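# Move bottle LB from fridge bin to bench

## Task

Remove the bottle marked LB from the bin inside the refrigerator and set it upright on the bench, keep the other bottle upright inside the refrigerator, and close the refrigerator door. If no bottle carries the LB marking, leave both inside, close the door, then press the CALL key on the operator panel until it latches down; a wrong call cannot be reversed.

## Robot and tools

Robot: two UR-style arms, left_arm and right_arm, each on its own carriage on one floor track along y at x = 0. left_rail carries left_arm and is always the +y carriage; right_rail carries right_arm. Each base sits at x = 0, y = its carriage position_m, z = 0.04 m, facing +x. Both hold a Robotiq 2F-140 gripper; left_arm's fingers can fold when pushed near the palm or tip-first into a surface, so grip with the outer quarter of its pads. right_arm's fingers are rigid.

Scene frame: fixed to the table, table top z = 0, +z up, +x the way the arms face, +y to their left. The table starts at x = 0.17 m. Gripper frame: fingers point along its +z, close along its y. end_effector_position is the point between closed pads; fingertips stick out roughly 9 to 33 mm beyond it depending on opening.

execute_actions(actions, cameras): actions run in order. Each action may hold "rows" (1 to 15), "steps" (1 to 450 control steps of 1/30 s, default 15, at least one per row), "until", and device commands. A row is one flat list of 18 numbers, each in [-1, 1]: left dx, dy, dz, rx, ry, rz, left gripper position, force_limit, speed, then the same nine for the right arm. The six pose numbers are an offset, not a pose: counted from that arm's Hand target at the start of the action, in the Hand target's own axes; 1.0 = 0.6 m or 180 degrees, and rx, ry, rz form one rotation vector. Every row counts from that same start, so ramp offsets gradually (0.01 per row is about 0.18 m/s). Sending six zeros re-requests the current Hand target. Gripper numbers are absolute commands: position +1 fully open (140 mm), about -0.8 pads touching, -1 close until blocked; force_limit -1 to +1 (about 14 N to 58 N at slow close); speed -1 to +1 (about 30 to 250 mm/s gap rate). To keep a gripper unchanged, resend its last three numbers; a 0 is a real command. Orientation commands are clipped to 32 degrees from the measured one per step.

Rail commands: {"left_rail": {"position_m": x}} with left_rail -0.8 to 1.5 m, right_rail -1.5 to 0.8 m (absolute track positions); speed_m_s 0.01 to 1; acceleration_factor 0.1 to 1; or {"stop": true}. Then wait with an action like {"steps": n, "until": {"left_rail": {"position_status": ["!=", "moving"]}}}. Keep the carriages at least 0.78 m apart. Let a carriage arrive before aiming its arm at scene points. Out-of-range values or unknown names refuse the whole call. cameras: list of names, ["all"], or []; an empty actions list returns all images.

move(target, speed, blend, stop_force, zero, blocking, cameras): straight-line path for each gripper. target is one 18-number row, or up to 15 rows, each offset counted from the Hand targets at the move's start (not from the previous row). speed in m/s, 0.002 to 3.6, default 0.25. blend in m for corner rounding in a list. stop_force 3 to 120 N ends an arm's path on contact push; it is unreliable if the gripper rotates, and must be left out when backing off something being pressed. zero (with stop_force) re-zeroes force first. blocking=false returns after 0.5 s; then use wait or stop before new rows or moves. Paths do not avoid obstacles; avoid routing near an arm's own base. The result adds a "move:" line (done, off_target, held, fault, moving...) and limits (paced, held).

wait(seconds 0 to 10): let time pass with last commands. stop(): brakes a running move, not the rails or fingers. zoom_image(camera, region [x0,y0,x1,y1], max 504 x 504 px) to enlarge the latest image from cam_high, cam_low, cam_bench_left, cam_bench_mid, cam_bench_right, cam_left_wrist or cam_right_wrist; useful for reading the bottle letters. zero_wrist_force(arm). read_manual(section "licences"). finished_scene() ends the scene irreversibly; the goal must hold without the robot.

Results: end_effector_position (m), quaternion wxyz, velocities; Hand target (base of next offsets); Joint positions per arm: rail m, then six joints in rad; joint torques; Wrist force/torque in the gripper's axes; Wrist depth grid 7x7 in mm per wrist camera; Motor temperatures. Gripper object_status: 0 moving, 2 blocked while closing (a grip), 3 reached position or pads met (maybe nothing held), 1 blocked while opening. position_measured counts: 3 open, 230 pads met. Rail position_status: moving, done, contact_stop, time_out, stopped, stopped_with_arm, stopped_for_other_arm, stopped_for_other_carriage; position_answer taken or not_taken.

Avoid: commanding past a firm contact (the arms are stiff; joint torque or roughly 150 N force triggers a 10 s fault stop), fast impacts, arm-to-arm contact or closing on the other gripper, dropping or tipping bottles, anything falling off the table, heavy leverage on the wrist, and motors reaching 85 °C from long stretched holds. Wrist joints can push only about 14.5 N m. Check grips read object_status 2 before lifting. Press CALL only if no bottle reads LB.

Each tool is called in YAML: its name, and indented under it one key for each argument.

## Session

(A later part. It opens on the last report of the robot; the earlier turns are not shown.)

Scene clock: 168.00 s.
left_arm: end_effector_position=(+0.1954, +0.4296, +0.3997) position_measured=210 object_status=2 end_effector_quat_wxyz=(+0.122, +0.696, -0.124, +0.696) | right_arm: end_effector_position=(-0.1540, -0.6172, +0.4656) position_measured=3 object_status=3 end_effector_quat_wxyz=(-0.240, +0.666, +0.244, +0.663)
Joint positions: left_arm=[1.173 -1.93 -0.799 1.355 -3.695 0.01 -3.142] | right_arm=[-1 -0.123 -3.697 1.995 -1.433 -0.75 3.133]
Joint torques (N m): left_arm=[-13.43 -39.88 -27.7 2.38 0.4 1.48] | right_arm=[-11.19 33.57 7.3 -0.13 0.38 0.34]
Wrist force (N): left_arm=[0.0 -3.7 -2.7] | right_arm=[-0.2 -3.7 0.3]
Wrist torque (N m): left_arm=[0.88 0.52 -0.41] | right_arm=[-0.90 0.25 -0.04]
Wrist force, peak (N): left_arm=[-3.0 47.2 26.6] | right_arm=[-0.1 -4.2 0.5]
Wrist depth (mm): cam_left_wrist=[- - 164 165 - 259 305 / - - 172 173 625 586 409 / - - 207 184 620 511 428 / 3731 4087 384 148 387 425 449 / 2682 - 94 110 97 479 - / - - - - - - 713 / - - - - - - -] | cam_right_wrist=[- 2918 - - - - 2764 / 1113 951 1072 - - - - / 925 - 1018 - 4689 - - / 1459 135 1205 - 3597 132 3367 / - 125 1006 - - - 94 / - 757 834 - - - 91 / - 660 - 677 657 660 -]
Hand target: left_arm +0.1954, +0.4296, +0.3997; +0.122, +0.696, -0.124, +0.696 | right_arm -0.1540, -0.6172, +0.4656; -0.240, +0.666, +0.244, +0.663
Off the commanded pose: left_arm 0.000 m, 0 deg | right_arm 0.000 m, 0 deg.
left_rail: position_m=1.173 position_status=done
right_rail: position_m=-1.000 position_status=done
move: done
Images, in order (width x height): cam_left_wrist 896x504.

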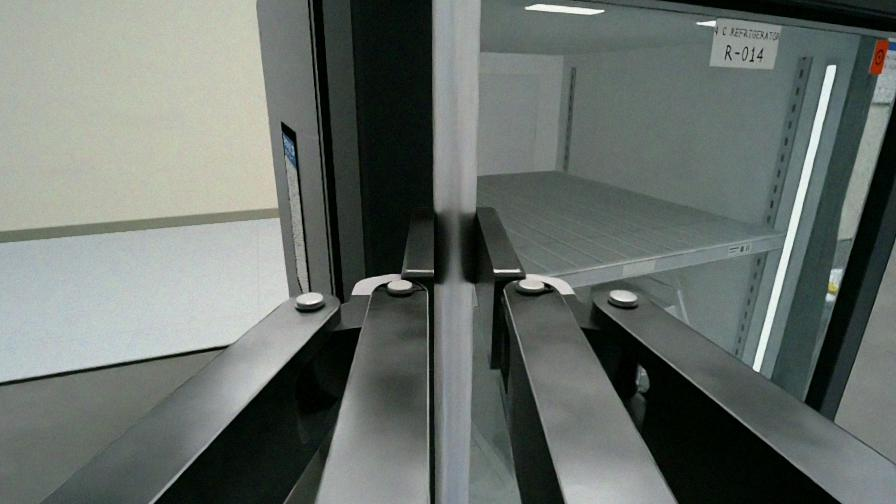

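move:
  target:
    - [0,0.080,-0.100,0.039,0,0,-1,0,-1,0,0,0,0,0,0,1,1,1]
    - [0,0.174,-0.185,0.078,0,0,-1,0,-1,0,0,0,0,0,0,1,1,1]
    - [0,0.228,-0.221,0.095,0,0,-1,0,-1,0,0,0,0,0,0,1,1,1]
  speed: 0.1
  blend: [0.02,0.02,0]
  cameras: ["cam_left_wrist"]

Scene clock: 180.70 s.
left_arm: end_effector_position=(+0.0242, +0.3474, +0.3993) position_measured=210 object_status=2 end_effector_quat_wxyz=(+0.041, +0.686, -0.042, +0.726) | right_arm: end_effector_position=(-0.1540, -0.6172, +0.4656) position_measured=3 object_status=3 end_effector_quat_wxyz=(-0.240, +0.666, +0.244, +0.663)
Joint positions: left_arm=[1.173 -2.076 -0.116 0.035 -2.913 0.392 -3.275] | right_arm=[-1 -0.123 -3.697 1.995 -1.433 -0.75 3.133]
Joint torques (N m): left_arm=[13.75 -68.37 -32.27 7.37 -6.19 -0.92] | right_arm=[-11.02 33.3 6.39 -0.27 0.41 0.47]
Wrist force (N): left_arm=[-23.9 -28.6 -28.5] | right_arm=[-0.4 -3.7 0.4]
Wrist torque (N m): left_arm=[1.04 0.50 -0.51] | right_arm=[-0.88 0.28 -0.04]
Wrist force, peak (N): left_arm=[17.9 -39.8 -27.9] | right_arm=[-0.4 -4.2 0.4]
Wrist depth (mm): cam_left_wrist=[- - 160 165 265 298 - / - - 168 148 670 498 - / - 5851 175 166 707 558 3344 / 5048 - 181 149 505 537 3626 / 3576 - 94 99 - 474 - / - - - - - - - / - - - - - - -] | cam_right_wrist=[- - - - 4863 4863 - / - 893 - 991 4305 - - / 1046 1227 1167 - 3752 - - / 1333 133 912 1300 3242 132 3324 / - 125 962 1006 1002 - 94 / - - 839 - 779 748 92 / - - - 668 639 - -]
Hand target: left_arm +0.0239, +0.3465, +0.3994; +0.018, +0.707, -0.019, +0.707 | right_arm -0.1540, -0.6172, +0.4656; -0.240, +0.666, +0.244, +0.663
Off the commanded pose: left_arm 0.001 m, 5 deg | right_arm 0.000 m, 0 deg.
left_rail: position_m=1.173 position_status=done
right_rail: position_m=-1.000 position_status=done
elbow stopped short (left arm): the move would have taken joint 4 (elbow) straighter than the controller allows.
move: off_target (left_arm); blend cut to 0.0195 m at target 2
Images, in order (width x height): cam_left_wrist 896x504.

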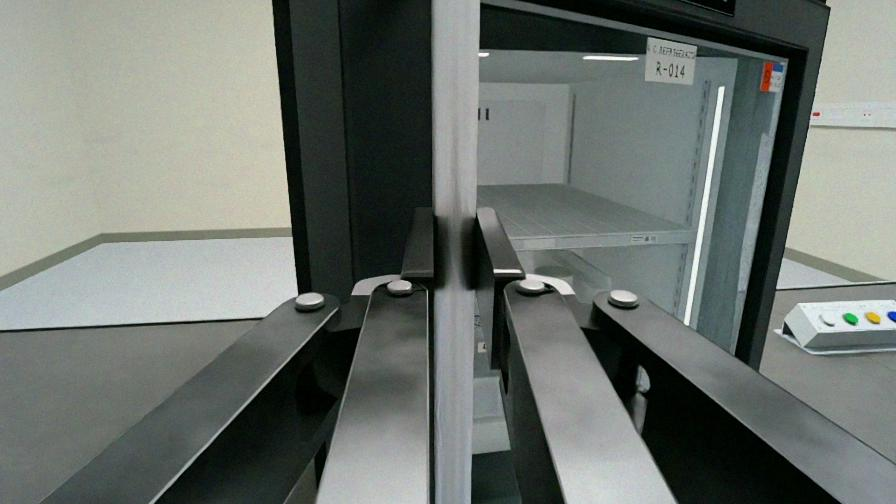

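move:
  target:
    - [0,0,0,0,0,0,-0.2,0,0,0,0,0,0,0,0,1,1,1]
    - [0,-0.028,-0.075,0,0,0,-0.2,0,0,0,0,0,0,0,0,1,1,1]
    - [0,-0.22,-0.16,-0.05,0,0,-0.2,0,0,0,0,0,0,0,0,1,1,1]
  speed: 0.12
  cameras: ["cam_left_wrist"]

Scene clock: 192.57 s.
left_arm: end_effector_position=(-0.0652, +0.4833, +0.3996) position_measured=154 object_status=3 end_effector_quat_wxyz=(+0.073, +0.703, -0.074, +0.703) | right_arm: end_effector_position=(-0.1540, -0.6172, +0.4656) position_measured=3 object_status=3 end_effector_quat_wxyz=(-0.240, +0.666, +0.244, +0.663)
Joint positions: left_arm=[1.173 -2.289 -0.606 0.984 -3.52 0.51 -3.14] | right_arm=[-1 -0.123 -3.697 1.995 -1.433 -0.75 3.133]
Joint torques (N m): left_arm=[-10.09 -59.7 -14.93 3.02 -2.06 -1.26] | right_arm=[-11.35 33.3 6.67 -0.14 0.3 0.5]
Wrist force (N): left_arm=[-6.4 3.0 -2.0] | right_arm=[-0.1 -3.9 0.3]
Wrist torque (N m): left_arm=[0.83 1.44 -0.14] | right_arm=[-0.92 0.21 -0.04]
Wrist force, peak (N): left_arm=[-24.0 -28.8 -28.5] | right_arm=[-0.2 -4.0 0.8]
Wrist depth (mm): cam_left_wrist=[- - 3140 642 487 503 5721 / 5721 4439 5149 488 - - - / 4291 4153 4858 549 700 631 - / 3786 3527 142 510 142 694 - / 1030 90 142 576 122 - 907 / - - - 577 - - - / - - - - - - -] | cam_right_wrist=[- 3455 2764 3242 - - - / - - 803 - - - - / 1251 1127 1002 906 3455 - - / 1435 135 - - 3324 132 3324 / - 125 - - 1014 - 94 / - 740 761 816 791 - 91 / - 748 618 672 672 634 -]
Hand target: left_arm -0.0652, +0.4833, +0.3996; +0.073, +0.703, -0.074, +0.703 | right_arm -0.1540, -0.6172, +0.4656; -0.240, +0.666, +0.244, +0.663
Off the commanded pose: left_arm 0.000 m, 0 deg | right_arm 0.000 m, 0 deg.
left_rail: position_m=1.173 position_status=done
right_rail: position_m=-1.000 position_status=done
elbow stopped short (left arm): the move would have taken joint 4 (elbow) straighter than the controller allows.
move: done
Images, in order (width x height): cam_left_wrist 896x504.

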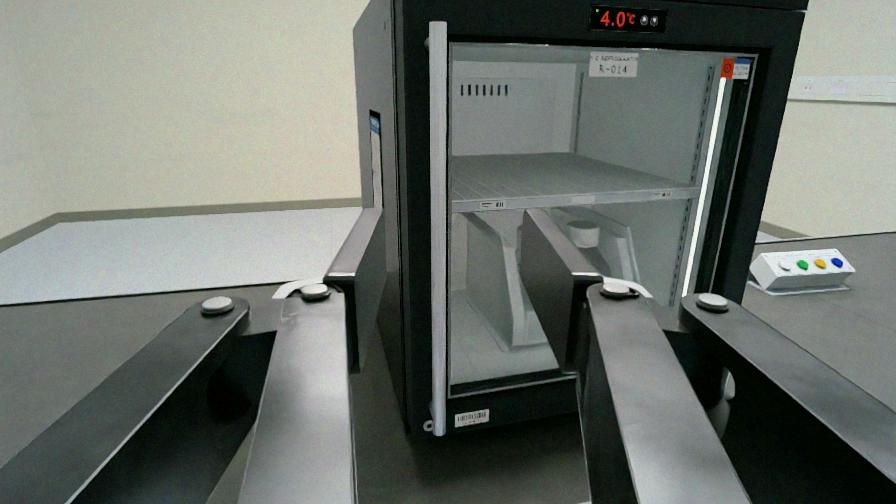

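execute_actions:
  actions:
    - {"left_rail":{"position_m":1.45},"right_rail":{"position_m":-0.4},"steps":150,"until":{"all":{"status":"ended"}}}

move:
  target: [0,0,0,0,0,0,-0.2,0,0,-0.11,-0.268,0.834,-0.083,0,0,-0.2,0,0]
  speed: 0.35
  cameras: ["cam_right_wrist","cam_left_wrist"]

Scene clock: 215.97 s.
left_arm: end_effector_position=(-0.0652, +0.7606, +0.3996) position_measured=154 object_status=3 end_effector_quat_wxyz=(+0.073, +0.703, -0.074, +0.703) | right_arm: end_effector_position=(-0.1540, -0.0172, +0.4656) position_measured=3 object_status=3 end_effector_quat_wxyz=(-0.240, +0.666, +0.244, +0.663)
Joint positions: left_arm=[1.45 -2.289 -0.606 0.985 -3.519 0.51 -3.14] | right_arm=[-0.4 -0.123 -3.697 1.995 -1.433 -0.75 3.133]
Joint torques (N m): left_arm=[3.24 -51.25 -19.1 2.34 -1.12 -0.94] | right_arm=[7.18 33.76 7.01 -0.34 0.44 0.54]
Wrist force (N): left_arm=[-6.6 2.8 -1.8] | right_arm=[-0.5 -3.8 0.4]
Wrist torque (N m): left_arm=[0.79 1.48 -0.14] | right_arm=[-0.91 0.30 -0.04]
Wrist force, peak (N): left_arm=[-6.6 4.0 -1.8] | right_arm=[-0.4 -4.7 1.0]
Wrist depth (mm): cam_left_wrist=[- - 4153 - - 517 541 / - - 5149 - - 555 707 / - - 6436 - 771 644 715 / 3576 3901 142 3961 148 - - / - 90 - - 122 103 790 / - - - - - - - / - - - - - - -] | cam_right_wrist=[- - - - 513 449 - / 2707 - - 660 568 466 - / 1081 - - 757 775 693 - / 1183 136 - - 725 132 3411 / - 124 935 893 - - 94 / - - 823 813 695 - 91 / - - - 652 653 - -]
Hand target: left_arm -0.0652, +0.7606, +0.3996; +0.073, +0.703, -0.074, +0.703 | right_arm -0.1540, -0.0172, +0.4656; -0.240, +0.666, +0.244, +0.663
Tool commands: left_gripper/position=-0.2 left_gripper/force_limit=+0.0 left_gripper/speed=+0.0 right_gripper/position=+1.0 right_gripper/force_limit=+1.0 right_gripper/speed=+1.0
Off the commanded pose: left_arm 0.000 m, 0 deg | right_arm 0.000 m, 0 deg.
left_rail: position_m=1.450 position_status=done
right_rail: position_m=-0.400 position_status=done

Scene clock: 217.20 s.
left_arm: end_effector_position=(-0.0652, +0.7606, +0.3996) position_measured=154 object_status=3 end_effector_quat_wxyz=(+0.073, +0.703, -0.074, +0.703) | right_arm: end_effector_position=(-0.0983, +0.0612, +0.4525) position_measured=154 object_status=3 end_effector_quat_wxyz=(-0.223, +0.671, +0.227, +0.670)
Joint positions: left_arm=[1.45 -2.289 -0.606 0.985 -3.519 0.51 -3.14] | right_arm=[-0.4 -0.362 -3.727 1.983 -1.391 -0.562 3.131]
Joint torques (N m): left_arm=[6.04 -47.82 -21.7 2.06 -0.56 -0.99] | right_arm=[7.58 45.75 14.85 -3.28 -1.63 -1.07]
Wrist force (N): left_arm=[-6.6 2.7 -2.0] | right_arm=[-0.3 -3.8 0.4]
Wrist torque (N m): left_arm=[0.78 1.48 -0.14] | right_arm=[-0.89 0.23 0.00]
Wrist force, peak (N): left_arm=[-6.8 2.7 -2.1] | right_arm=[-0.3 -6.2 10.9]
Wrist depth (mm): cam_left_wrist=[- - - - - 494 550 / - 4291 4087 - 642 870 705 / - - 5987 - 723 705 748 / 4768 3843 142 4023 144 - 812 / - 90 - - 122 - 762 / - - - 713 - - - / - - - - - - -] | cam_right_wrist=[- 3411 - - 454 403 359 / - - - 595 513 422 379 / - - - 665 742 633 - / 1068 1427 - 687 140 531 2854 / 1113 89 93 763 121 92 2135 / - - - 682 - - - / - - - - - - -]
Hand target: left_arm -0.0652, +0.7606, +0.3996; +0.073, +0.703, -0.074, +0.703 | right_arm -0.0984, +0.0612, +0.4526; -0.223, +0.671, +0.227, +0.670 (not the last commanded pose)
Off the commanded pose: left_arm 0.000 m, 0 deg | right_arm 0.433 m, 12 deg.
left_rail: position_m=1.450 position_status=done
right_rail: position_m=-0.400 position_status=done
move: held (right_arm; a check stopped the path); limits=held
pose unreachable (right arm): on one or more control steps of this call, first in action 0 (counted from 0), this arm could not follow its commanded pose, so it was not sent that pose on those steps. It may still have moved: this result reports where it is.
cause: moving toward the commanded pose would bring a part of the arm (just beyond joint 3 (shoulder lift)) too close to the robot's own body.
Images, in order (width x height): cam_left_wrist 896x504, cam_right_wrist 896x504.

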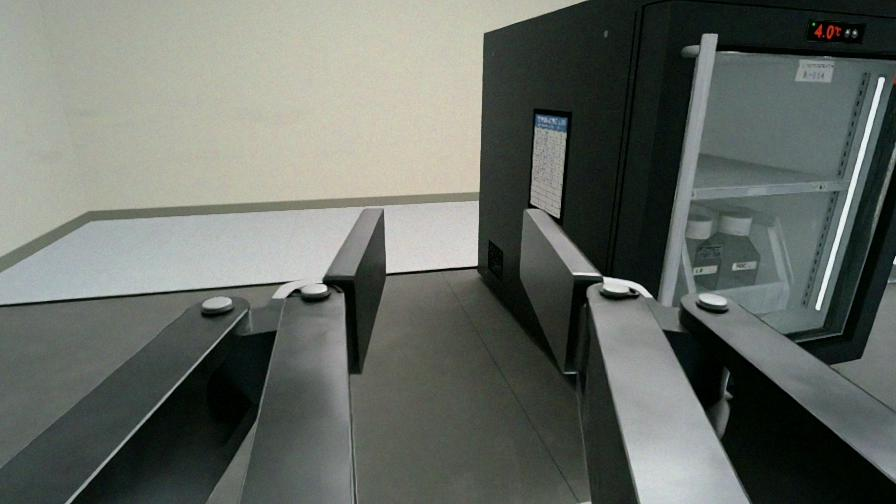

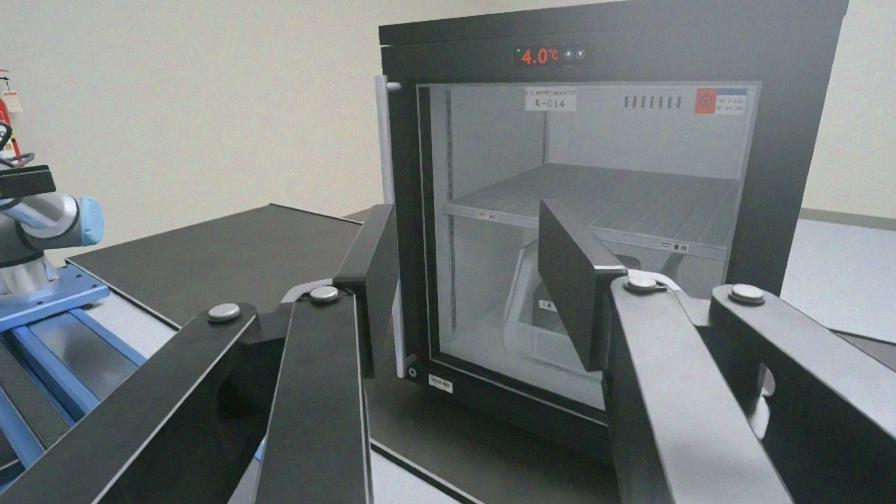

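execute_actions:
  actions:
    - {"right_rail":{"position_m":-0.85},"steps":150,"until":{"all":{"status":"ended"}}}

move:
  target: [0,0,0,0,0,0,-0.2,0,0,0.2125,1,0.15,-0.16,-0.48,0.163,-0.2,0,0]
  speed: 0.4
  cameras: ["cam_high","cam_bench_right"]

Scene clock: 238.23 s.
left_arm: end_effector_position=(-0.0652, +0.7606, +0.3996) position_measured=154 object_status=3 end_effector_quat_wxyz=(+0.073, +0.703, -0.074, +0.703) | right_arm: end_effector_position=(-0.0984, -0.3888, +0.4526) position_measured=154 object_status=3 end_effector_quat_wxyz=(-0.223, +0.671, +0.227, +0.670)
Joint positions: left_arm=[1.45 -2.289 -0.606 0.985 -3.519 0.51 -3.14] | right_arm=[-0.85 -0.361 -3.727 1.983 -1.391 -0.562 3.131]
Joint torques (N m): left_arm=[6.63 -49.17 -25.74 -0.73 1.77 0.43] | right_arm=[-6.76 43.38 8.97 -2.95 -0.21 0.78]
Wrist force (N): left_arm=[-6.6 2.9 -1.8] | right_arm=[-0.3 -3.9 0.3]
Wrist torque (N m): left_arm=[0.82 1.47 -0.14] | right_arm=[-0.91 0.23 -0.01]
Wrist force, peak (N): left_arm=[-7.0 2.9 -1.8] | right_arm=[-0.3 -4.8 1.2]
Wrist depth (mm): cam_left_wrist=[- 3218 - 4153 620 485 522 / - - - - 599 495 696 / - - 4681 4951 753 721 713 / 3259 3479 142 4439 144 790 - / - 92 142 950 121 550 764 / - - - - - - - / - - - 570 - - -] | cam_right_wrist=[2575 3164 - - - - - / - - 768 - 969 - - / - - 878 - - - - / 1389 - 980 - 140 3090 3090 / - 88 93 - 121 89 2477 / - - - 775 - - - / - - - 636 - - -]
Hand target: left_arm -0.0652, +0.7606, +0.3996; +0.073, +0.703, -0.074, +0.703 | right_arm -0.0984, -0.3888, +0.4526; -0.223, +0.671, +0.227, +0.670 (not the last commanded pose)
Tool commands: left_gripper/position=-0.2 left_gripper/force_limit=+0.0 left_gripper/speed=+0.0 right_gripper/position=-0.2 right_gripper/force_limit=+0.0 right_gripper/speed=+0.0
Off the commanded pose: left_arm 0.000 m, 0 deg | right_arm 0.433 m, 12 deg.
left_rail: position_m=1.450 position_status=done
right_rail: position_m=-0.850 position_status=done

Scene clock: 241.27 s.
left_arm: end_effector_position=(-0.0652, +0.7606, +0.3996) position_measured=154 object_status=3 end_effector_quat_wxyz=(+0.073, +0.703, -0.074, +0.703) | right_arm: end_effector_position=(+0.3352, -0.8125, +0.5823) position_measured=154 object_status=3 end_effector_quat_wxyz=(+0.000, +1.000, -0.001, +0.000)
Joint positions: left_arm=[1.45 -2.289 -0.606 0.985 -3.519 0.51 -3.14] | right_arm=[-0.85 -0.296 -1.742 0.975 -0.804 -1.57 2.847]
Joint torques (N m): left_arm=[7.18 -48.87 -25.38 -1.02 2 0.88] | right_arm=[7.77 -3.21 -29.43 -0.79 -1.52 1.39]
Wrist force (N): left_arm=[-6.7 2.8 -2.0] | right_arm=[0.6 -0.1 0.0]
Wrist torque (N m): left_arm=[0.81 1.49 -0.14] | right_arm=[-0.05 -0.13 -0.21]
Wrist force, peak (N): left_arm=[-6.8 3.0 -2.0] | right_arm=[-1.5 -5.3 0.1]
Wrist depth (mm): cam_left_wrist=[4087 - 5364 3527 - 490 540 / - - - 3786 - - 705 / - - - - 755 658 715 / 3678 3678 142 3901 144 - 771 / - 90 - - 122 - 771 / - - - - - - - / - - - - - - -] | cam_right_wrist=[631 630 636 - 634 641 - / 660 680 665 684 689 645 670 / - - 687 750 732 - 714 / 729 768 742 702 138 752 759 / - 88 93 677 121 89 - / - - - 534 - - - / - - - 1728 - - -]
Hand target: left_arm -0.0652, +0.7606, +0.3996; +0.073, +0.703, -0.074, +0.703 | right_arm +0.3352, -0.8125, +0.5823; +0.000, +1.000, -0.001, +0.000
Off the commanded pose: left_arm 0.000 m, 0 deg | right_arm 0.000 m, 0 deg.
left_rail: position_m=1.450 position_status=done
right_rail: position_m=-0.850 position_status=done
shoulder posture changed (right arm): the wrist came as close to joint 2's axis as it can, and the arm is now in the other of its two shoulder postures.
move: done
Images, in order (width x height): cam_high 896x504, cam_bench_right 896x504.

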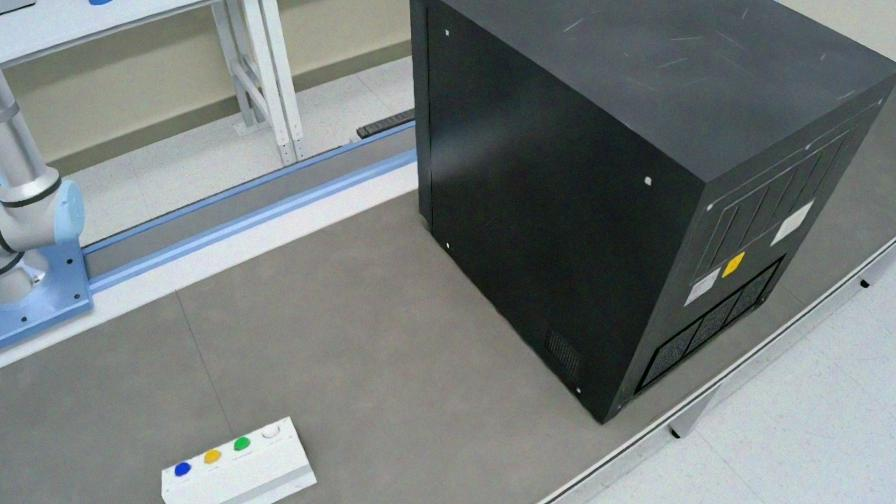

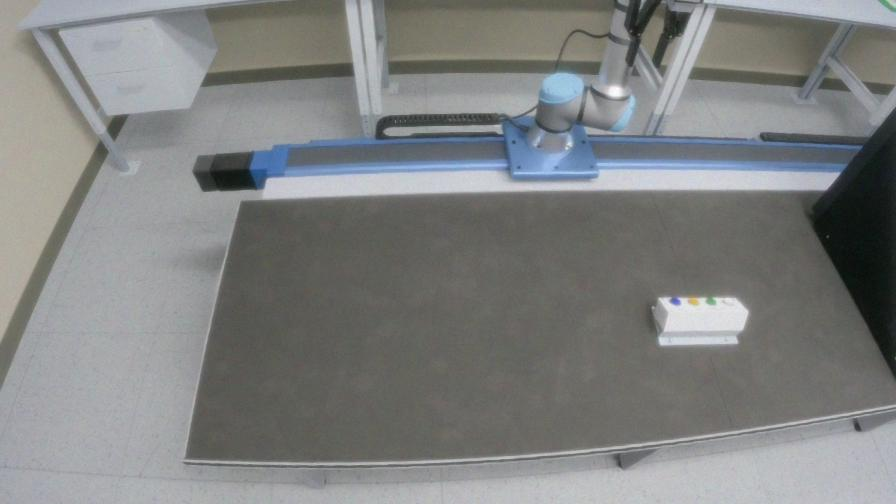

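move:
  target:
    - [0,0,0,0,0,0,-0.2,0,0,-0.142,-0.6,0.05,0.1306,0.4874,-0.1306,-0.2,0,0]
    - [0,0,0,0,0,0,-0.2,0,0,-0.475,-0.933,0.217,0.1306,0.4874,-0.1306,-0.2,0,0]
  speed: 0.4
  blend: [0.05,0]
  cameras: ["cam_right_wrist"]

Scene clock: 252.60 s.
left_arm: end_effector_position=(-0.0652, +0.7606, +0.3996) position_measured=154 object_status=3 end_effector_quat_wxyz=(+0.073, +0.703, -0.074, +0.703) | right_arm: end_effector_position=(+0.0508, -0.2523, +0.4525) position_measured=154 object_status=3 end_effector_quat_wxyz=(-0.183, +0.683, +0.182, +0.683)
Joint positions: left_arm=[1.45 -2.289 -0.606 0.985 -3.519 0.51 -3.14] | right_arm=[-0.85 1.757 -1.17 1.832 -3.803 -2.805 3.142]
Joint torques (N m): left_arm=[5.79 -49.33 -27.96 -1.2 1.91 1.45] | right_arm=[7.37 -27.96 -28.22 -3.08 -1.66 -2.08]
Wrist force (N): left_arm=[-6.6 3.0 -1.9] | right_arm=[-0.3 -3.4 0.6]
Wrist torque (N m): left_arm=[0.84 1.48 -0.15] | right_arm=[-0.83 0.20 0.01]
Wrist force, peak (N): left_arm=[-6.9 2.8 -2.0] | right_arm=[-0.7 -4.7 0.5]
Wrist depth (mm): cam_left_wrist=[- - - - - 494 542 / - - - - - - - / - 4291 - - 751 707 744 / 3301 3786 143 4087 174 744 757 / - 91 - - 122 - 795 / - - - 766 - - - / - - - 586 - - -] | cam_right_wrist=[- - - - - - - / - 522 444 501 - - - / - 684 710 590 - - - / 1397 686 609 - 140 3164 3126 / - - 93 653 121 92 2409 / - - - 566 - - - / - - - - - - -]
Hand target: left_arm -0.0652, +0.7606, +0.3996; +0.073, +0.703, -0.074, +0.703 | right_arm +0.0508, -0.2523, +0.4525; -0.183, +0.683, +0.182, +0.683
Off the commanded pose: left_arm 0.000 m, 0 deg | right_arm 0.000 m, 0 deg.
left_rail: position_m=1.450 position_status=done
right_rail: position_m=-0.850 position_status=done
move: done; limits=paced
Images, in order (width x height): cam_right_wrist 896x504.

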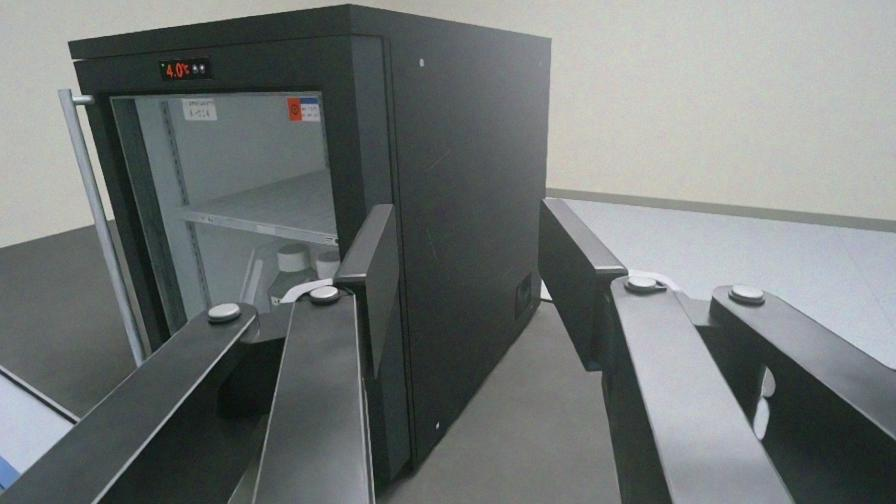

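execute_actions:
  actions:
    - {"right_rail":{"position_m":-0.4},"steps":150,"until":{"all":{"status":"ended"}}}

move:
  target: [0,0,0,0,0,0,-0.2,0,0,-0.0875,-0.17,0.26,0,0,0,-0.2,0,0]
  speed: 0.25
  cameras: ["cam_right_wrist"]

Scene clock: 261.57 s.
left_arm: end_effector_position=(-0.0652, +0.7606, +0.3996) position_measured=154 object_status=3 end_effector_quat_wxyz=(+0.073, +0.703, -0.074, +0.703) | right_arm: end_effector_position=(+0.0508, +0.1977, +0.4525) position_measured=154 object_status=3 end_effector_quat_wxyz=(-0.183, +0.683, +0.182, +0.683)
Joint positions: left_arm=[1.45 -2.289 -0.606 0.985 -3.519 0.51 -3.14] | right_arm=[-0.4 1.757 -1.17 1.832 -3.804 -2.805 3.142]
Joint torques (N m): left_arm=[6 -49.96 -26.18 -0.66 2.05 1.32] | right_arm=[-10.23 -40.65 -19.79 -2.22 1.09 -1.78]
Wrist force (N): left_arm=[-6.6 2.9 -1.8] | right_arm=[-0.2 -3.5 0.4]
Wrist torque (N m): left_arm=[0.81 1.48 -0.15] | right_arm=[-0.85 0.20 0.01]
Wrist force, peak (N): left_arm=[-6.9 2.8 -2.0] | right_arm=[0.1 -4.6 0.8]
Wrist depth (mm): cam_left_wrist=[- - - - 542 521 539 / - - - - - 876 705 / - - - - 753 657 723 / 3065 3731 143 - 175 764 - / - 90 109 - 122 - - / - - - 762 - - - / - - - - - - -] | cam_right_wrist=[- - 377 - 312 285 - / - 2886 402 400 330 296 269 / - 2824 420 - 702 687 633 / - - 3126 510 140 490 448 / 1042 - 93 544 121 92 350 / - - - 618 - - - / - - - 539 - - -]
Hand target: left_arm -0.0652, +0.7606, +0.3996; +0.073, +0.703, -0.074, +0.703 | right_arm +0.0508, +0.1977, +0.4525; -0.183, +0.683, +0.182, +0.683
Tool commands: left_gripper/position=-0.2 left_gripper/force_limit=+0.0 left_gripper/speed=+0.0 right_gripper/position=-0.2 right_gripper/force_limit=+0.0 right_gripper/speed=+0.0
Off the commanded pose: left_arm 0.000 m, 0 deg | right_arm 0.000 m, 0 deg.
left_rail: position_m=1.450 position_status=done
right_rail: position_m=-0.400 position_status=done

Scene clock: 263.13 s.
left_arm: end_effector_position=(-0.0652, +0.7606, +0.3996) position_measured=154 object_status=3 end_effector_quat_wxyz=(+0.073, +0.703, -0.074, +0.703) | right_arm: end_effector_position=(+0.1351, +0.3639, +0.4001) position_measured=154 object_status=3 end_effector_quat_wxyz=(-0.183, +0.683, +0.182, +0.683)
Joint positions: left_arm=[1.45 -2.289 -0.606 0.985 -3.519 0.51 -3.14] | right_arm=[-0.4 1.573 -0.841 1.433 -3.734 -2.621 3.142]
Joint torques (N m): left_arm=[6.81 -48.83 -27.51 -0.39 2.12 1.39] | right_arm=[-11.46 -40.78 -28.16 0.82 1.3 -1.88]
Wrist force (N): left_arm=[-6.4 2.7 -1.9] | right_arm=[0.0 -3.1 0.5]
Wrist torque (N m): left_arm=[0.78 1.44 -0.14] | right_arm=[-0.74 0.17 -0.01]
Wrist force, peak (N): left_arm=[-6.7 2.9 -2.1] | right_arm=[-0.8 -3.6 2.2]
Wrist depth (mm): cam_left_wrist=[- - - 3901 698 503 544 / - - - 1034 - 873 731 / - - 4087 - 736 700 669 / 4439 3678 142 4364 149 790 828 / - 90 - 950 122 - 731 / - - - - - - - / - - - - - - -] | cam_right_wrist=[- 2284 - 243 272 - - / - - - 240 288 - 535 / 2188 - - 271 332 502 534 / - - - 288 140 349 343 / 941 - 93 - 122 92 275 / - - - 329 - - - / - - - 343 - - -]
Hand target: left_arm -0.0652, +0.7606, +0.3996; +0.073, +0.703, -0.074, +0.703 | right_arm +0.1351, +0.3640, +0.4001; -0.183, +0.683, +0.182, +0.683
Off the commanded pose: left_arm 0.000 m, 0 deg | right_arm 0.000 m, 0 deg.
left_rail: position_m=1.450 position_status=done
right_rail: position_m=-0.400 position_status=done
move: done
Images, in order (width x height): cam_right_wrist 896x504.

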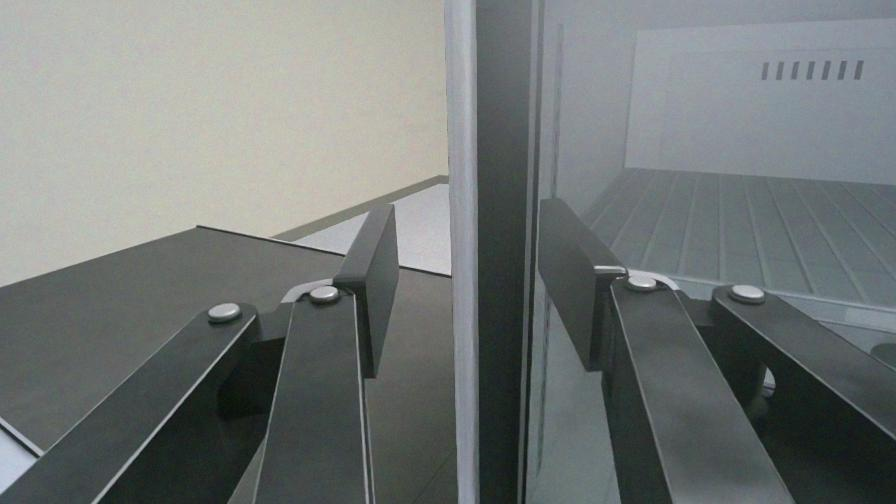

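move:
  target: [0,0,0,0,0,0,-0.2,0,0,0,-0.008,0.165,0,0,0,-0.2,0,0]
  speed: 0.12
  stop_force: 10
  cameras: ["cam_right_wrist"]

Scene clock: 272.57 s.
left_arm: end_effector_position=(-0.0652, +0.7606, +0.3996) position_measured=154 object_status=3 end_effector_quat_wxyz=(+0.073, +0.703, -0.074, +0.703) | right_arm: end_effector_position=(+0.2185, +0.4175, +0.4001) position_measured=154 object_status=3 end_effector_quat_wxyz=(-0.183, +0.683, +0.182, +0.683)
Joint positions: left_arm=[1.45 -2.289 -0.606 0.985 -3.519 0.51 -3.14] | right_arm=[-0.4 1.446 -0.755 1.27 -3.657 -2.494 3.142]
Joint torques (N m): left_arm=[6.65 -48.9 -26.24 -0.64 1.8 1.34] | right_arm=[-11.14 -45.07 -30.13 0.47 1.21 0.83]
Wrist force (N): left_arm=[-6.5 2.7 -1.9] | right_arm=[-0.4 -3.3 0.6]
Wrist torque (N m): left_arm=[0.78 1.45 -0.15] | right_arm=[-0.78 0.25 -0.02]
Wrist force, peak (N): left_arm=[-6.9 2.9 -2.0] | right_arm=[-0.3 -3.8 0.5]
Wrist depth (mm): cam_left_wrist=[3576 4681 - - 657 502 556 / 4517 3576 - 5149 727 488 567 / 3901 - - 4597 787 552 394 / 3731 4023 142 4768 142 567 891 / - 90 - - 122 - 797 / - - - 773 - - - / - - - - - - -] | cam_right_wrist=[1917 - - 133 161 - 460 / 2324 - 3324 141 171 499 480 / 2886 2575 4103 149 177 459 - / 2101 - - 158 140 347 341 / - 89 93 163 141 - 260 / - - - 175 - - - / - - - 189 - - -]
Hand target: left_arm -0.0652, +0.7606, +0.3996; +0.073, +0.703, -0.074, +0.703 | right_arm +0.2185, +0.4175, +0.4001; -0.183, +0.683, +0.182, +0.683
Off the commanded pose: left_arm 0.000 m, 0 deg | right_arm 0.000 m, 0 deg.
left_rail: position_m=1.450 position_status=done
right_rail: position_m=-0.400 position_status=done
move: done
Images, in order (width x height): cam_right_wrist 896x504.

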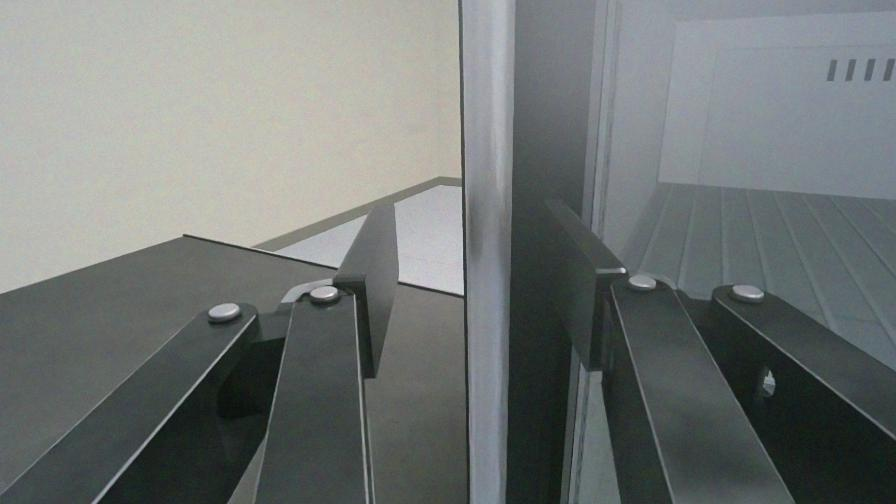

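move:
  target:
    - [0,0,0,0,0,0,-0.2,0,0,0,0.009,-0.015,0,0,0,-0.2,0,0]
    - [0,0,0,0,0,0,-0.2,0,0,0,0.009,-0.015,0,0,0,-1,0,-1]
  speed: 0.08
  cameras: ["cam_right_wrist"]

wait:
  seconds: 0.6

Scene clock: 283.07 s.
left_arm: end_effector_position=(-0.0652, +0.7606, +0.3996) position_measured=154 object_status=3 end_effector_quat_wxyz=(+0.073, +0.703, -0.074, +0.703) | right_arm: end_effector_position=(+0.2134, +0.4083, +0.4001) position_measured=210 object_status=0 end_effector_quat_wxyz=(-0.183, +0.683, +0.182, +0.683)
Joint positions: left_arm=[1.45 -2.289 -0.606 0.985 -3.519 0.51 -3.14] | right_arm=[-0.4 1.452 -0.774 1.306 -3.675 -2.5 3.142]
Joint torques (N m): left_arm=[6.34 -49.24 -26.43 -0.82 2.01 1.57] | right_arm=[7.32 -53.91 -19.89 0.63 10.44 0.54]
Wrist force (N): left_arm=[-6.7 2.9 -1.9] | right_arm=[-5.8 24.0 -10.7]
Wrist torque (N m): left_arm=[0.83 1.49 -0.14] | right_arm=[-1.59 0.17 0.14]
Wrist force, peak (N): left_arm=[-6.8 2.8 -2.0] | right_arm=[-5.8 24.0 -10.7]
Wrist depth (mm): cam_left_wrist=[- 4087 - - - - 552 / - - - - - 466 694 / - - 4221 - 790 650 683 / 3843 4087 143 4087 145 573 800 / - 91 - - 122 - 769 / - - 729 - - - - / - - - - - - -] | cam_right_wrist=[2005 - - 141 170 503 466 / - 3699 3283 149 179 521 - / - - - 155 - 502 435 / - 2886 - 139 202 346 340 / - - - 112 - 249 247 / - - - - - - 214 / - - - - - - -]
Hand target: left_arm -0.0652, +0.7606, +0.3996; +0.073, +0.703, -0.074, +0.703 | right_arm +0.2134, +0.4084, +0.4001; -0.183, +0.683, +0.182, +0.683
Off the commanded pose: left_arm 0.000 m, 0 deg | right_arm 0.000 m, 0 deg.
left_rail: position_m=1.450 position_status=done
right_rail: position_m=-0.400 position_status=done
move: done
Images, in order (width x height): cam_right_wrist 896x504.

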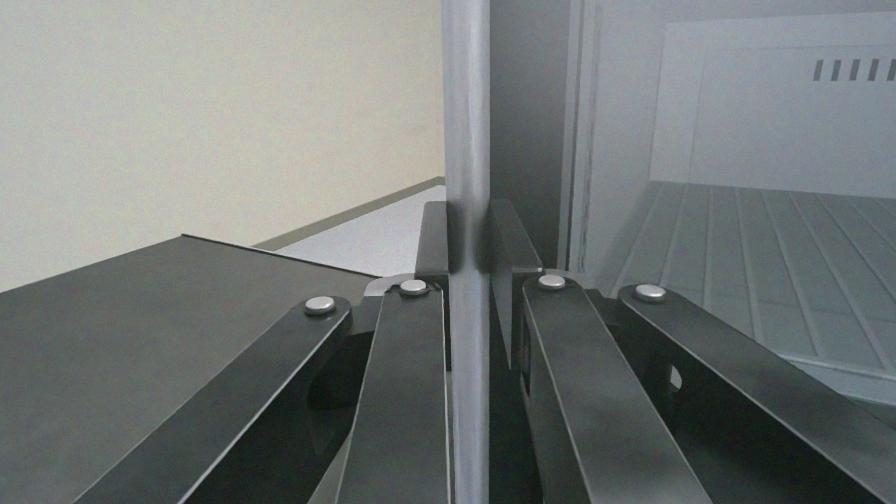

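Scene clock: 283.67 s.
left_arm: end_effector_position=(-0.0652, +0.7606, +0.3996) position_measured=154 object_status=3 end_effector_quat_wxyz=(+0.073, +0.703, -0.074, +0.703) | right_arm: end_effector_position=(+0.2134, +0.4084, +0.4001) position_measured=210 object_status=2 end_effector_quat_wxyz=(-0.183, +0.683, +0.182, +0.683)
Joint positions: left_arm=[1.45 -2.289 -0.606 0.985 -3.519 0.51 -3.14] | right_arm=[-0.4 1.452 -0.774 1.306 -3.675 -2.5 3.142]
Joint torques (N m): left_arm=[5.61 -47.3 -26.46 -0.9 2.03 1.62] | right_arm=[7.38 -50.75 -29.1 2.16 10.57 0.29]
Wrist force (N): left_arm=[-6.6 2.6 -1.9] | right_arm=[-5.8 24.4 -10.5]
Wrist torque (N m): left_arm=[0.75 1.48 -0.14] | right_arm=[-1.59 0.16 0.14]
Wrist force, peak (N): left_arm=[-6.9 2.7 -2.1] | right_arm=[-5.7 24.6 -10.7]
Wrist depth (mm): cam_left_wrist=[- - - - 609 498 547 / - 4087 3140 5254 614 841 753 / - 5364 - - 823 664 709 / 3301 3527 142 - 143 805 769 / - 90 - - 122 - 764 / - - - - - - - / - - - - - - -] | cam_right_wrist=[- - - 141 171 483 455 / - - 5252 149 179 - - / - 2432 - 155 - 505 456 / - - - 161 200 347 341 / 935 - - 112 - 249 246 / - - - - - - 213 / - - - - - - -]
Hand target: left_arm -0.0652, +0.7606, +0.3996; +0.073, +0.703, -0.074, +0.703 | right_arm +0.2134, +0.4084, +0.4001; -0.183, +0.683, +0.182, +0.683
Tool commands: left_gripper/position=-0.2 left_gripper/force_limit=+0.0 left_gripper/speed=+0.0 right_gripper/position=-1.0 right_gripper/force_limit=+0.0 right_gripper/speed=-1.0
Off the commanded pose: left_arm 0.000 m, 0 deg | right_arm 0.000 m, 0 deg.
left_rail: position_m=1.450 position_status=done
right_rail: position_m=-0.400 position_status=done
wait: 0.60 s

move:
  target:
    - [0,0,0,0,0,0,-0.2,0,0,0,-0.039,-0.182,0.033,0,0,-1,0,-1]
    - [0,0,0,0,0,0,-0.2,0,0,0,-0.0305,-0.369,0.067,0,0,-1,0,-1]
    - [0,0,0,0,0,0,-0.2,0,0,0,0.028,-0.547,0.111,0,0,-1,0,-1]
  speed: 0.1
  blend: [0.03,0.03,0]
  cameras: ["cam_right_wrist","cam_bench_mid","cam_left_wrist"]

Scene clock: 308.60 s.
left_arm: end_effector_position=(-0.0652, +0.7606, +0.3996) position_measured=154 object_status=3 end_effector_quat_wxyz=(+0.073, +0.703, -0.074, +0.703) | right_arm: end_effector_position=(-0.0635, +0.2310, +0.4000) position_measured=210 object_status=2 end_effector_quat_wxyz=(-0.300, +0.640, +0.299, +0.641) end_effector_velocity=(-0.001, -0.002, -0.002) end_effector_angular_velocity=(-0.004, -0.001, +0.000)
Joint positions: left_arm=[1.45 -2.289 -0.606 0.985 -3.519 0.51 -3.14] | right_arm=[-0.4 1.875 -1.123 1.938 -3.957 -2.571 3.142]
Joint velocities: left_arm=[within noise] | right_arm=[0 0.002 -0.001 0.005 -0.001 -0.002 0]
Joint torques (N m): left_arm=[6.31 -48.93 -26.54 -0.7 1.92 1.44] | right_arm=[-11.31 -51.29 -2.58 -7.23 -14.81 -1.78]
Wrist force (N): left_arm=[-6.4 2.6 -2.0] | right_arm=[-5.5 -43.3 0.4]
Wrist torque (N m): left_arm=[0.76 1.43 -0.14] | right_arm=[0.20 0.15 0.07]
Wrist force, peak (N): left_arm=[-6.9 2.9 -2.2] | right_arm=[-4.1 -52.4 4.7]
Wrist depth (mm): cam_left_wrist=[- - - - 711 - 612 / - - - - 674 - 744 / - 5048 5478 - 792 723 731 / 4023 3786 142 - 149 - - / - 91 - - 122 - - / - - - - - - - / - - - - - - -] | cam_right_wrist=[2207 2245 - 146 462 - 667 / 668 - - 182 493 631 672 / 2052 1055 - 164 527 564 551 / - 1113 - 139 554 - 424 / 1368 - - 112 - - - / - - - - - - - / - - - - - - -]
Hand target: left_arm -0.0652, +0.7606, +0.3996; +0.073, +0.703, -0.074, +0.703 | right_arm -0.0626, +0.2300, +0.4000; -0.299, +0.641, +0.298, +0.641
Off the commanded pose: left_arm 0.000 m, 0 deg | right_arm 0.001 m, 0 deg.
left_rail: position_m=1.450 position_status=done
right_rail: position_m=-0.400 position_status=done
move: done
Images, in order (width x height): cam_bench_mid 896x504, cam_left_wrist 896x504, cam_right_wrist 896x504.

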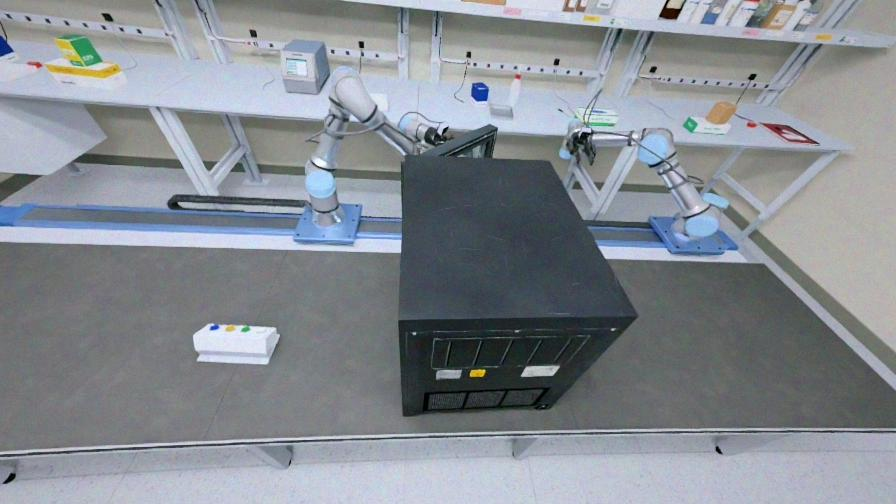

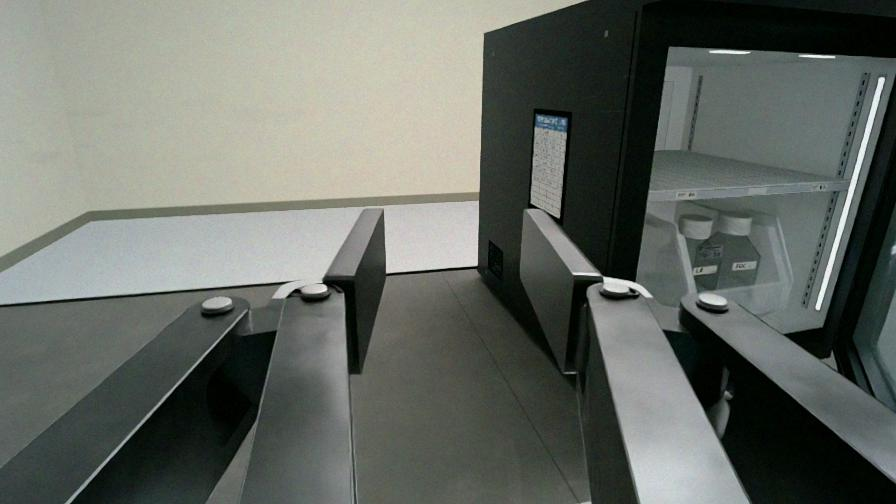

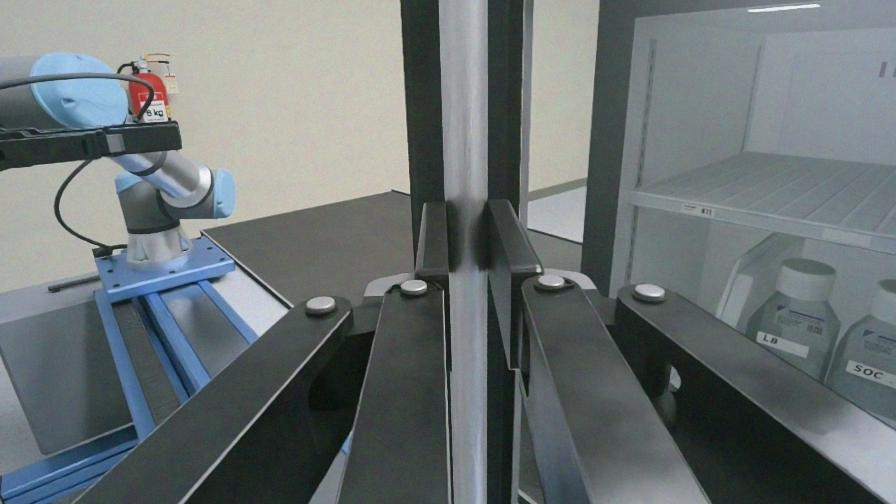

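zoom_image:
  camera: "cam_right_wrist"
  region: [716, 240, 896, 420]

zoom_image:
  camera: "cam_left_wrist"
  region: [640, 180, 820, 330]

Scaled by 2.800.

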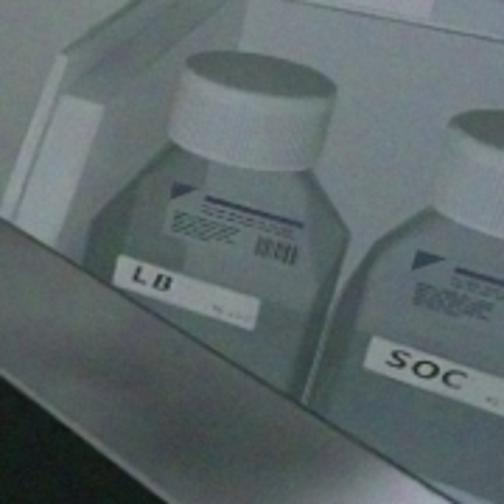

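Scaled by 2.800.

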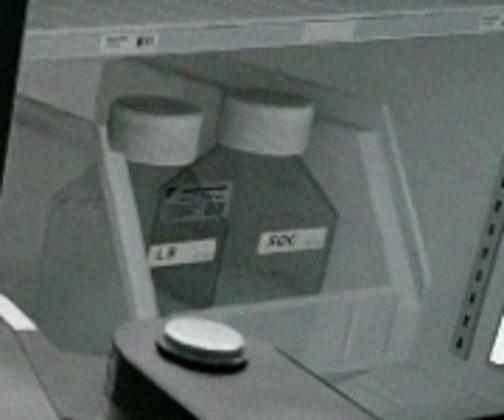

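move:
  target: [0,0,0,0,0,0,-0.2,0,0,0,0.036,-0.185,0.044,0,0,-1,0,-1]
  speed: 0.08

Scene clock: 324.67 s.
left_arm: end_effector_position=(-0.0652, +0.7606, +0.3996) position_measured=154 object_status=3 end_effector_quat_wxyz=(+0.073, +0.703, -0.074, +0.703) | right_arm: end_effector_position=(-0.1179, +0.1316, +0.4000) position_measured=212 object_status=2 end_effector_quat_wxyz=(-0.343, +0.619, +0.342, +0.619)
Joint positions: left_arm=[1.45 -2.289 -0.606 0.985 -3.519 0.51 -3.14] | right_arm=[-0.4 2.035 -1.273 2.179 -4.049 -2.595 3.141]
Joint torques (N m): left_arm=[6.66 -48.3 -26.7 -0.95 2.04 1.48] | right_arm=[-10.66 -45.03 0.29 -7.81 -14.84 -1.82]
Wrist force (N): left_arm=[-6.6 2.9 -2.0] | right_arm=[-9.7 -43.6 -4.3]
Wrist torque (N m): left_arm=[0.82 1.49 -0.15] | right_arm=[0.22 0.03 0.04]
Wrist force, peak (N): left_arm=[-6.9 2.9 -2.1] | right_arm=[-6.1 -54.1 -1.3]
Wrist depth (mm): cam_left_wrist=[- - - 6436 - 520 - / - - - 6436 - 885 - / - - - 5721 736 694 729 / 3259 3843 142 4221 612 - 748 / - 91 - - 122 - 744 / - - - - - - - / - - - - - - -] | cam_right_wrist=[- 2653 2626 175 3203 684 702 / 562 630 2680 152 3501 611 710 / 2304 1199 - 165 3752 589 551 / 2454 1492 1162 137 - - 639 / 2477 - - 112 - - 665 / 1876 - - - - - - / - - - - - - -]
Hand target: left_arm -0.0652, +0.7606, +0.3996; +0.073, +0.703, -0.074, +0.703 | right_arm -0.1176, +0.1312, +0.4000; -0.342, +0.619, +0.342, +0.619
Off the commanded pose: left_arm 0.000 m, 0 deg | right_arm 0.001 m, 0 deg.
left_rail: position_m=1.450 position_status=done
right_rail: position_m=-0.400 position_status=done
move: done

execute_actions:
  actions:
    - {"rows":[[0,0,0,0,0,0,-0.2,0,0,0,-0.006,0,0,0,0,-1,0,-1]],"steps":10}
    - {"right_rail":{"position_m":-0.51,"speed_m_s":0.03},"rows":[[0,0,0,0,0,0,-0.2,0,0,0,-0.0037,-0.002,0.004,0,0,-1,0,-1]],"steps":10}
    - {"rows":[[0,0,0,0,0,0,-0.2,0,0,0,-0.0037,-0.002,0.004,0,0,-1,0,-1]],"steps":10}
    - {"rows":[[0,0,0,0,0,0,-0.2,0,0,0,-0.0037,-0.002,0.004,0,0,-1,0,-1]],"steps":10}
    - {"rows":[[0,0,0,0,0,0,-0.2,0,0,0,-0.0037,-0.002,0.004,0,0,-1,0,-1]],"steps":10}
    - {"rows":[[0,0,0,0,0,0,-0.2,0,0,0,-0.0037,-0.002,0.004,0,0,-1,0,-1]],"steps":10}
    - {"rows":[[0,0,0,0,0,0,-0.2,0,0,0,-0.0037,-0.002,0.004,0,0,-1,0,-1]],"steps":10}
    - {"rows":[[0,0,0,0,0,0,-0.2,0,0,0,-0.0037,-0.002,0.004,0,0,-1,0,-1]],"steps":10}
    - {"rows":[[0,0,0,0,0,0,-0.2,0,0,0,-0.0037,-0.002,0.004,0,0,-1,0,-1]],"steps":10}
    - {"rows":[[0,0,0,0,0,0,-0.2,0,0,0,-0.0037,-0.002,0.004,0,0,-1,0,-1]],"steps":10}
    - {"steps":30,"until":{"right_rail":{"position_status":["!=","moving"]}}}
  cameras: ["cam_right_wrist","cam_left_wrist"]

Scene clock: 348.40 s.
left_arm: end_effector_position=(-0.0652, +0.7606, +0.3996) position_measured=154 object_status=3 end_effector_quat_wxyz=(+0.073, +0.703, -0.074, +0.703) | right_arm: end_effector_position=(-0.1433, +0.0235, +0.4000) position_measured=232 object_status=3 end_effector_quat_wxyz=(-0.377, +0.599, +0.376, +0.599)
Joint positions: left_arm=[1.45 -2.289 -0.606 0.985 -3.519 0.51 -3.14] | right_arm=[-0.51 2.041 -1.299 2.219 -4.062 -2.489 3.141]
Joint torques (N m): left_arm=[5.1 -48.09 -27.55 -0.72 1.9 1.57] | right_arm=[-11.55 -30.61 -4.67 -3.12 1.36 0.73]
Wrist force (N): left_arm=[-6.4 3.0 -2.0] | right_arm=[-2.2 -3.0 0.0]
Wrist torque (N m): left_arm=[0.84 1.43 -0.14] | right_arm=[-0.72 0.61 0.00]
Wrist force, peak (N): left_arm=[-6.9 3.0 -2.2] | right_arm=[-9.1 -44.0 -4.4]
Wrist depth (mm): cam_left_wrist=[- 3843 - - - 516 520 / - - - - 622 530 - / - - - 5478 725 681 702 / 3218 3843 143 3843 149 773 738 / - 90 110 - 122 551 719 / - - - - - - - / - - - - - - -] | cam_right_wrist=[- 2477 3203 - - 477 - / 670 718 980 - 642 - - / 719 - 1451 - 661 650 561 / - - 1340 114 1132 637 710 / 2188 2345 - - 88 572 551 / 1849 - - - - - - / - - - - - - -]
Hand target: left_arm -0.0652, +0.7606, +0.3996; +0.073, +0.703, -0.074, +0.703 | right_arm -0.1433, +0.0235, +0.4000; -0.377, +0.599, +0.376, +0.599
Off the commanded pose: left_arm 0.000 m, 0 deg | right_arm 0.000 m, 0 deg.
left_rail: position_m=1.450 position_status=done
right_rail: position_m=-0.510 speed_m_s=0.03 position_status=done
Images, in order (width x height): cam_left_wrist 896x504, cam_right_wrist 896x504.

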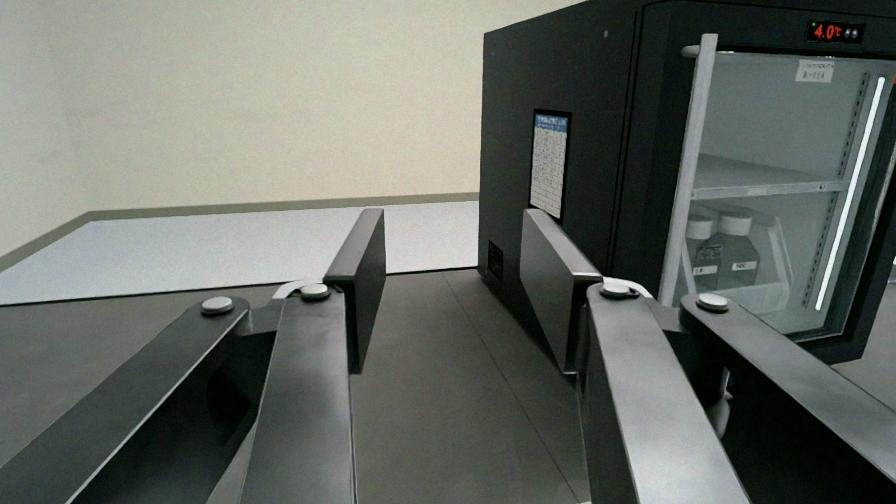

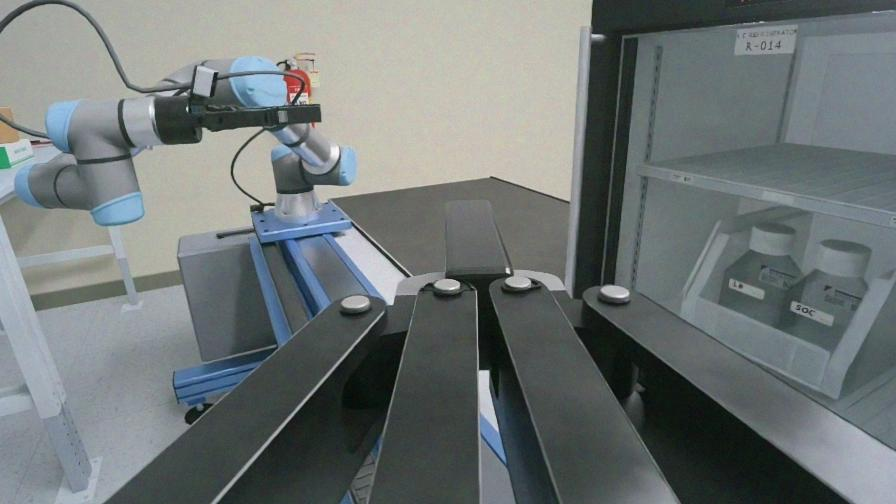

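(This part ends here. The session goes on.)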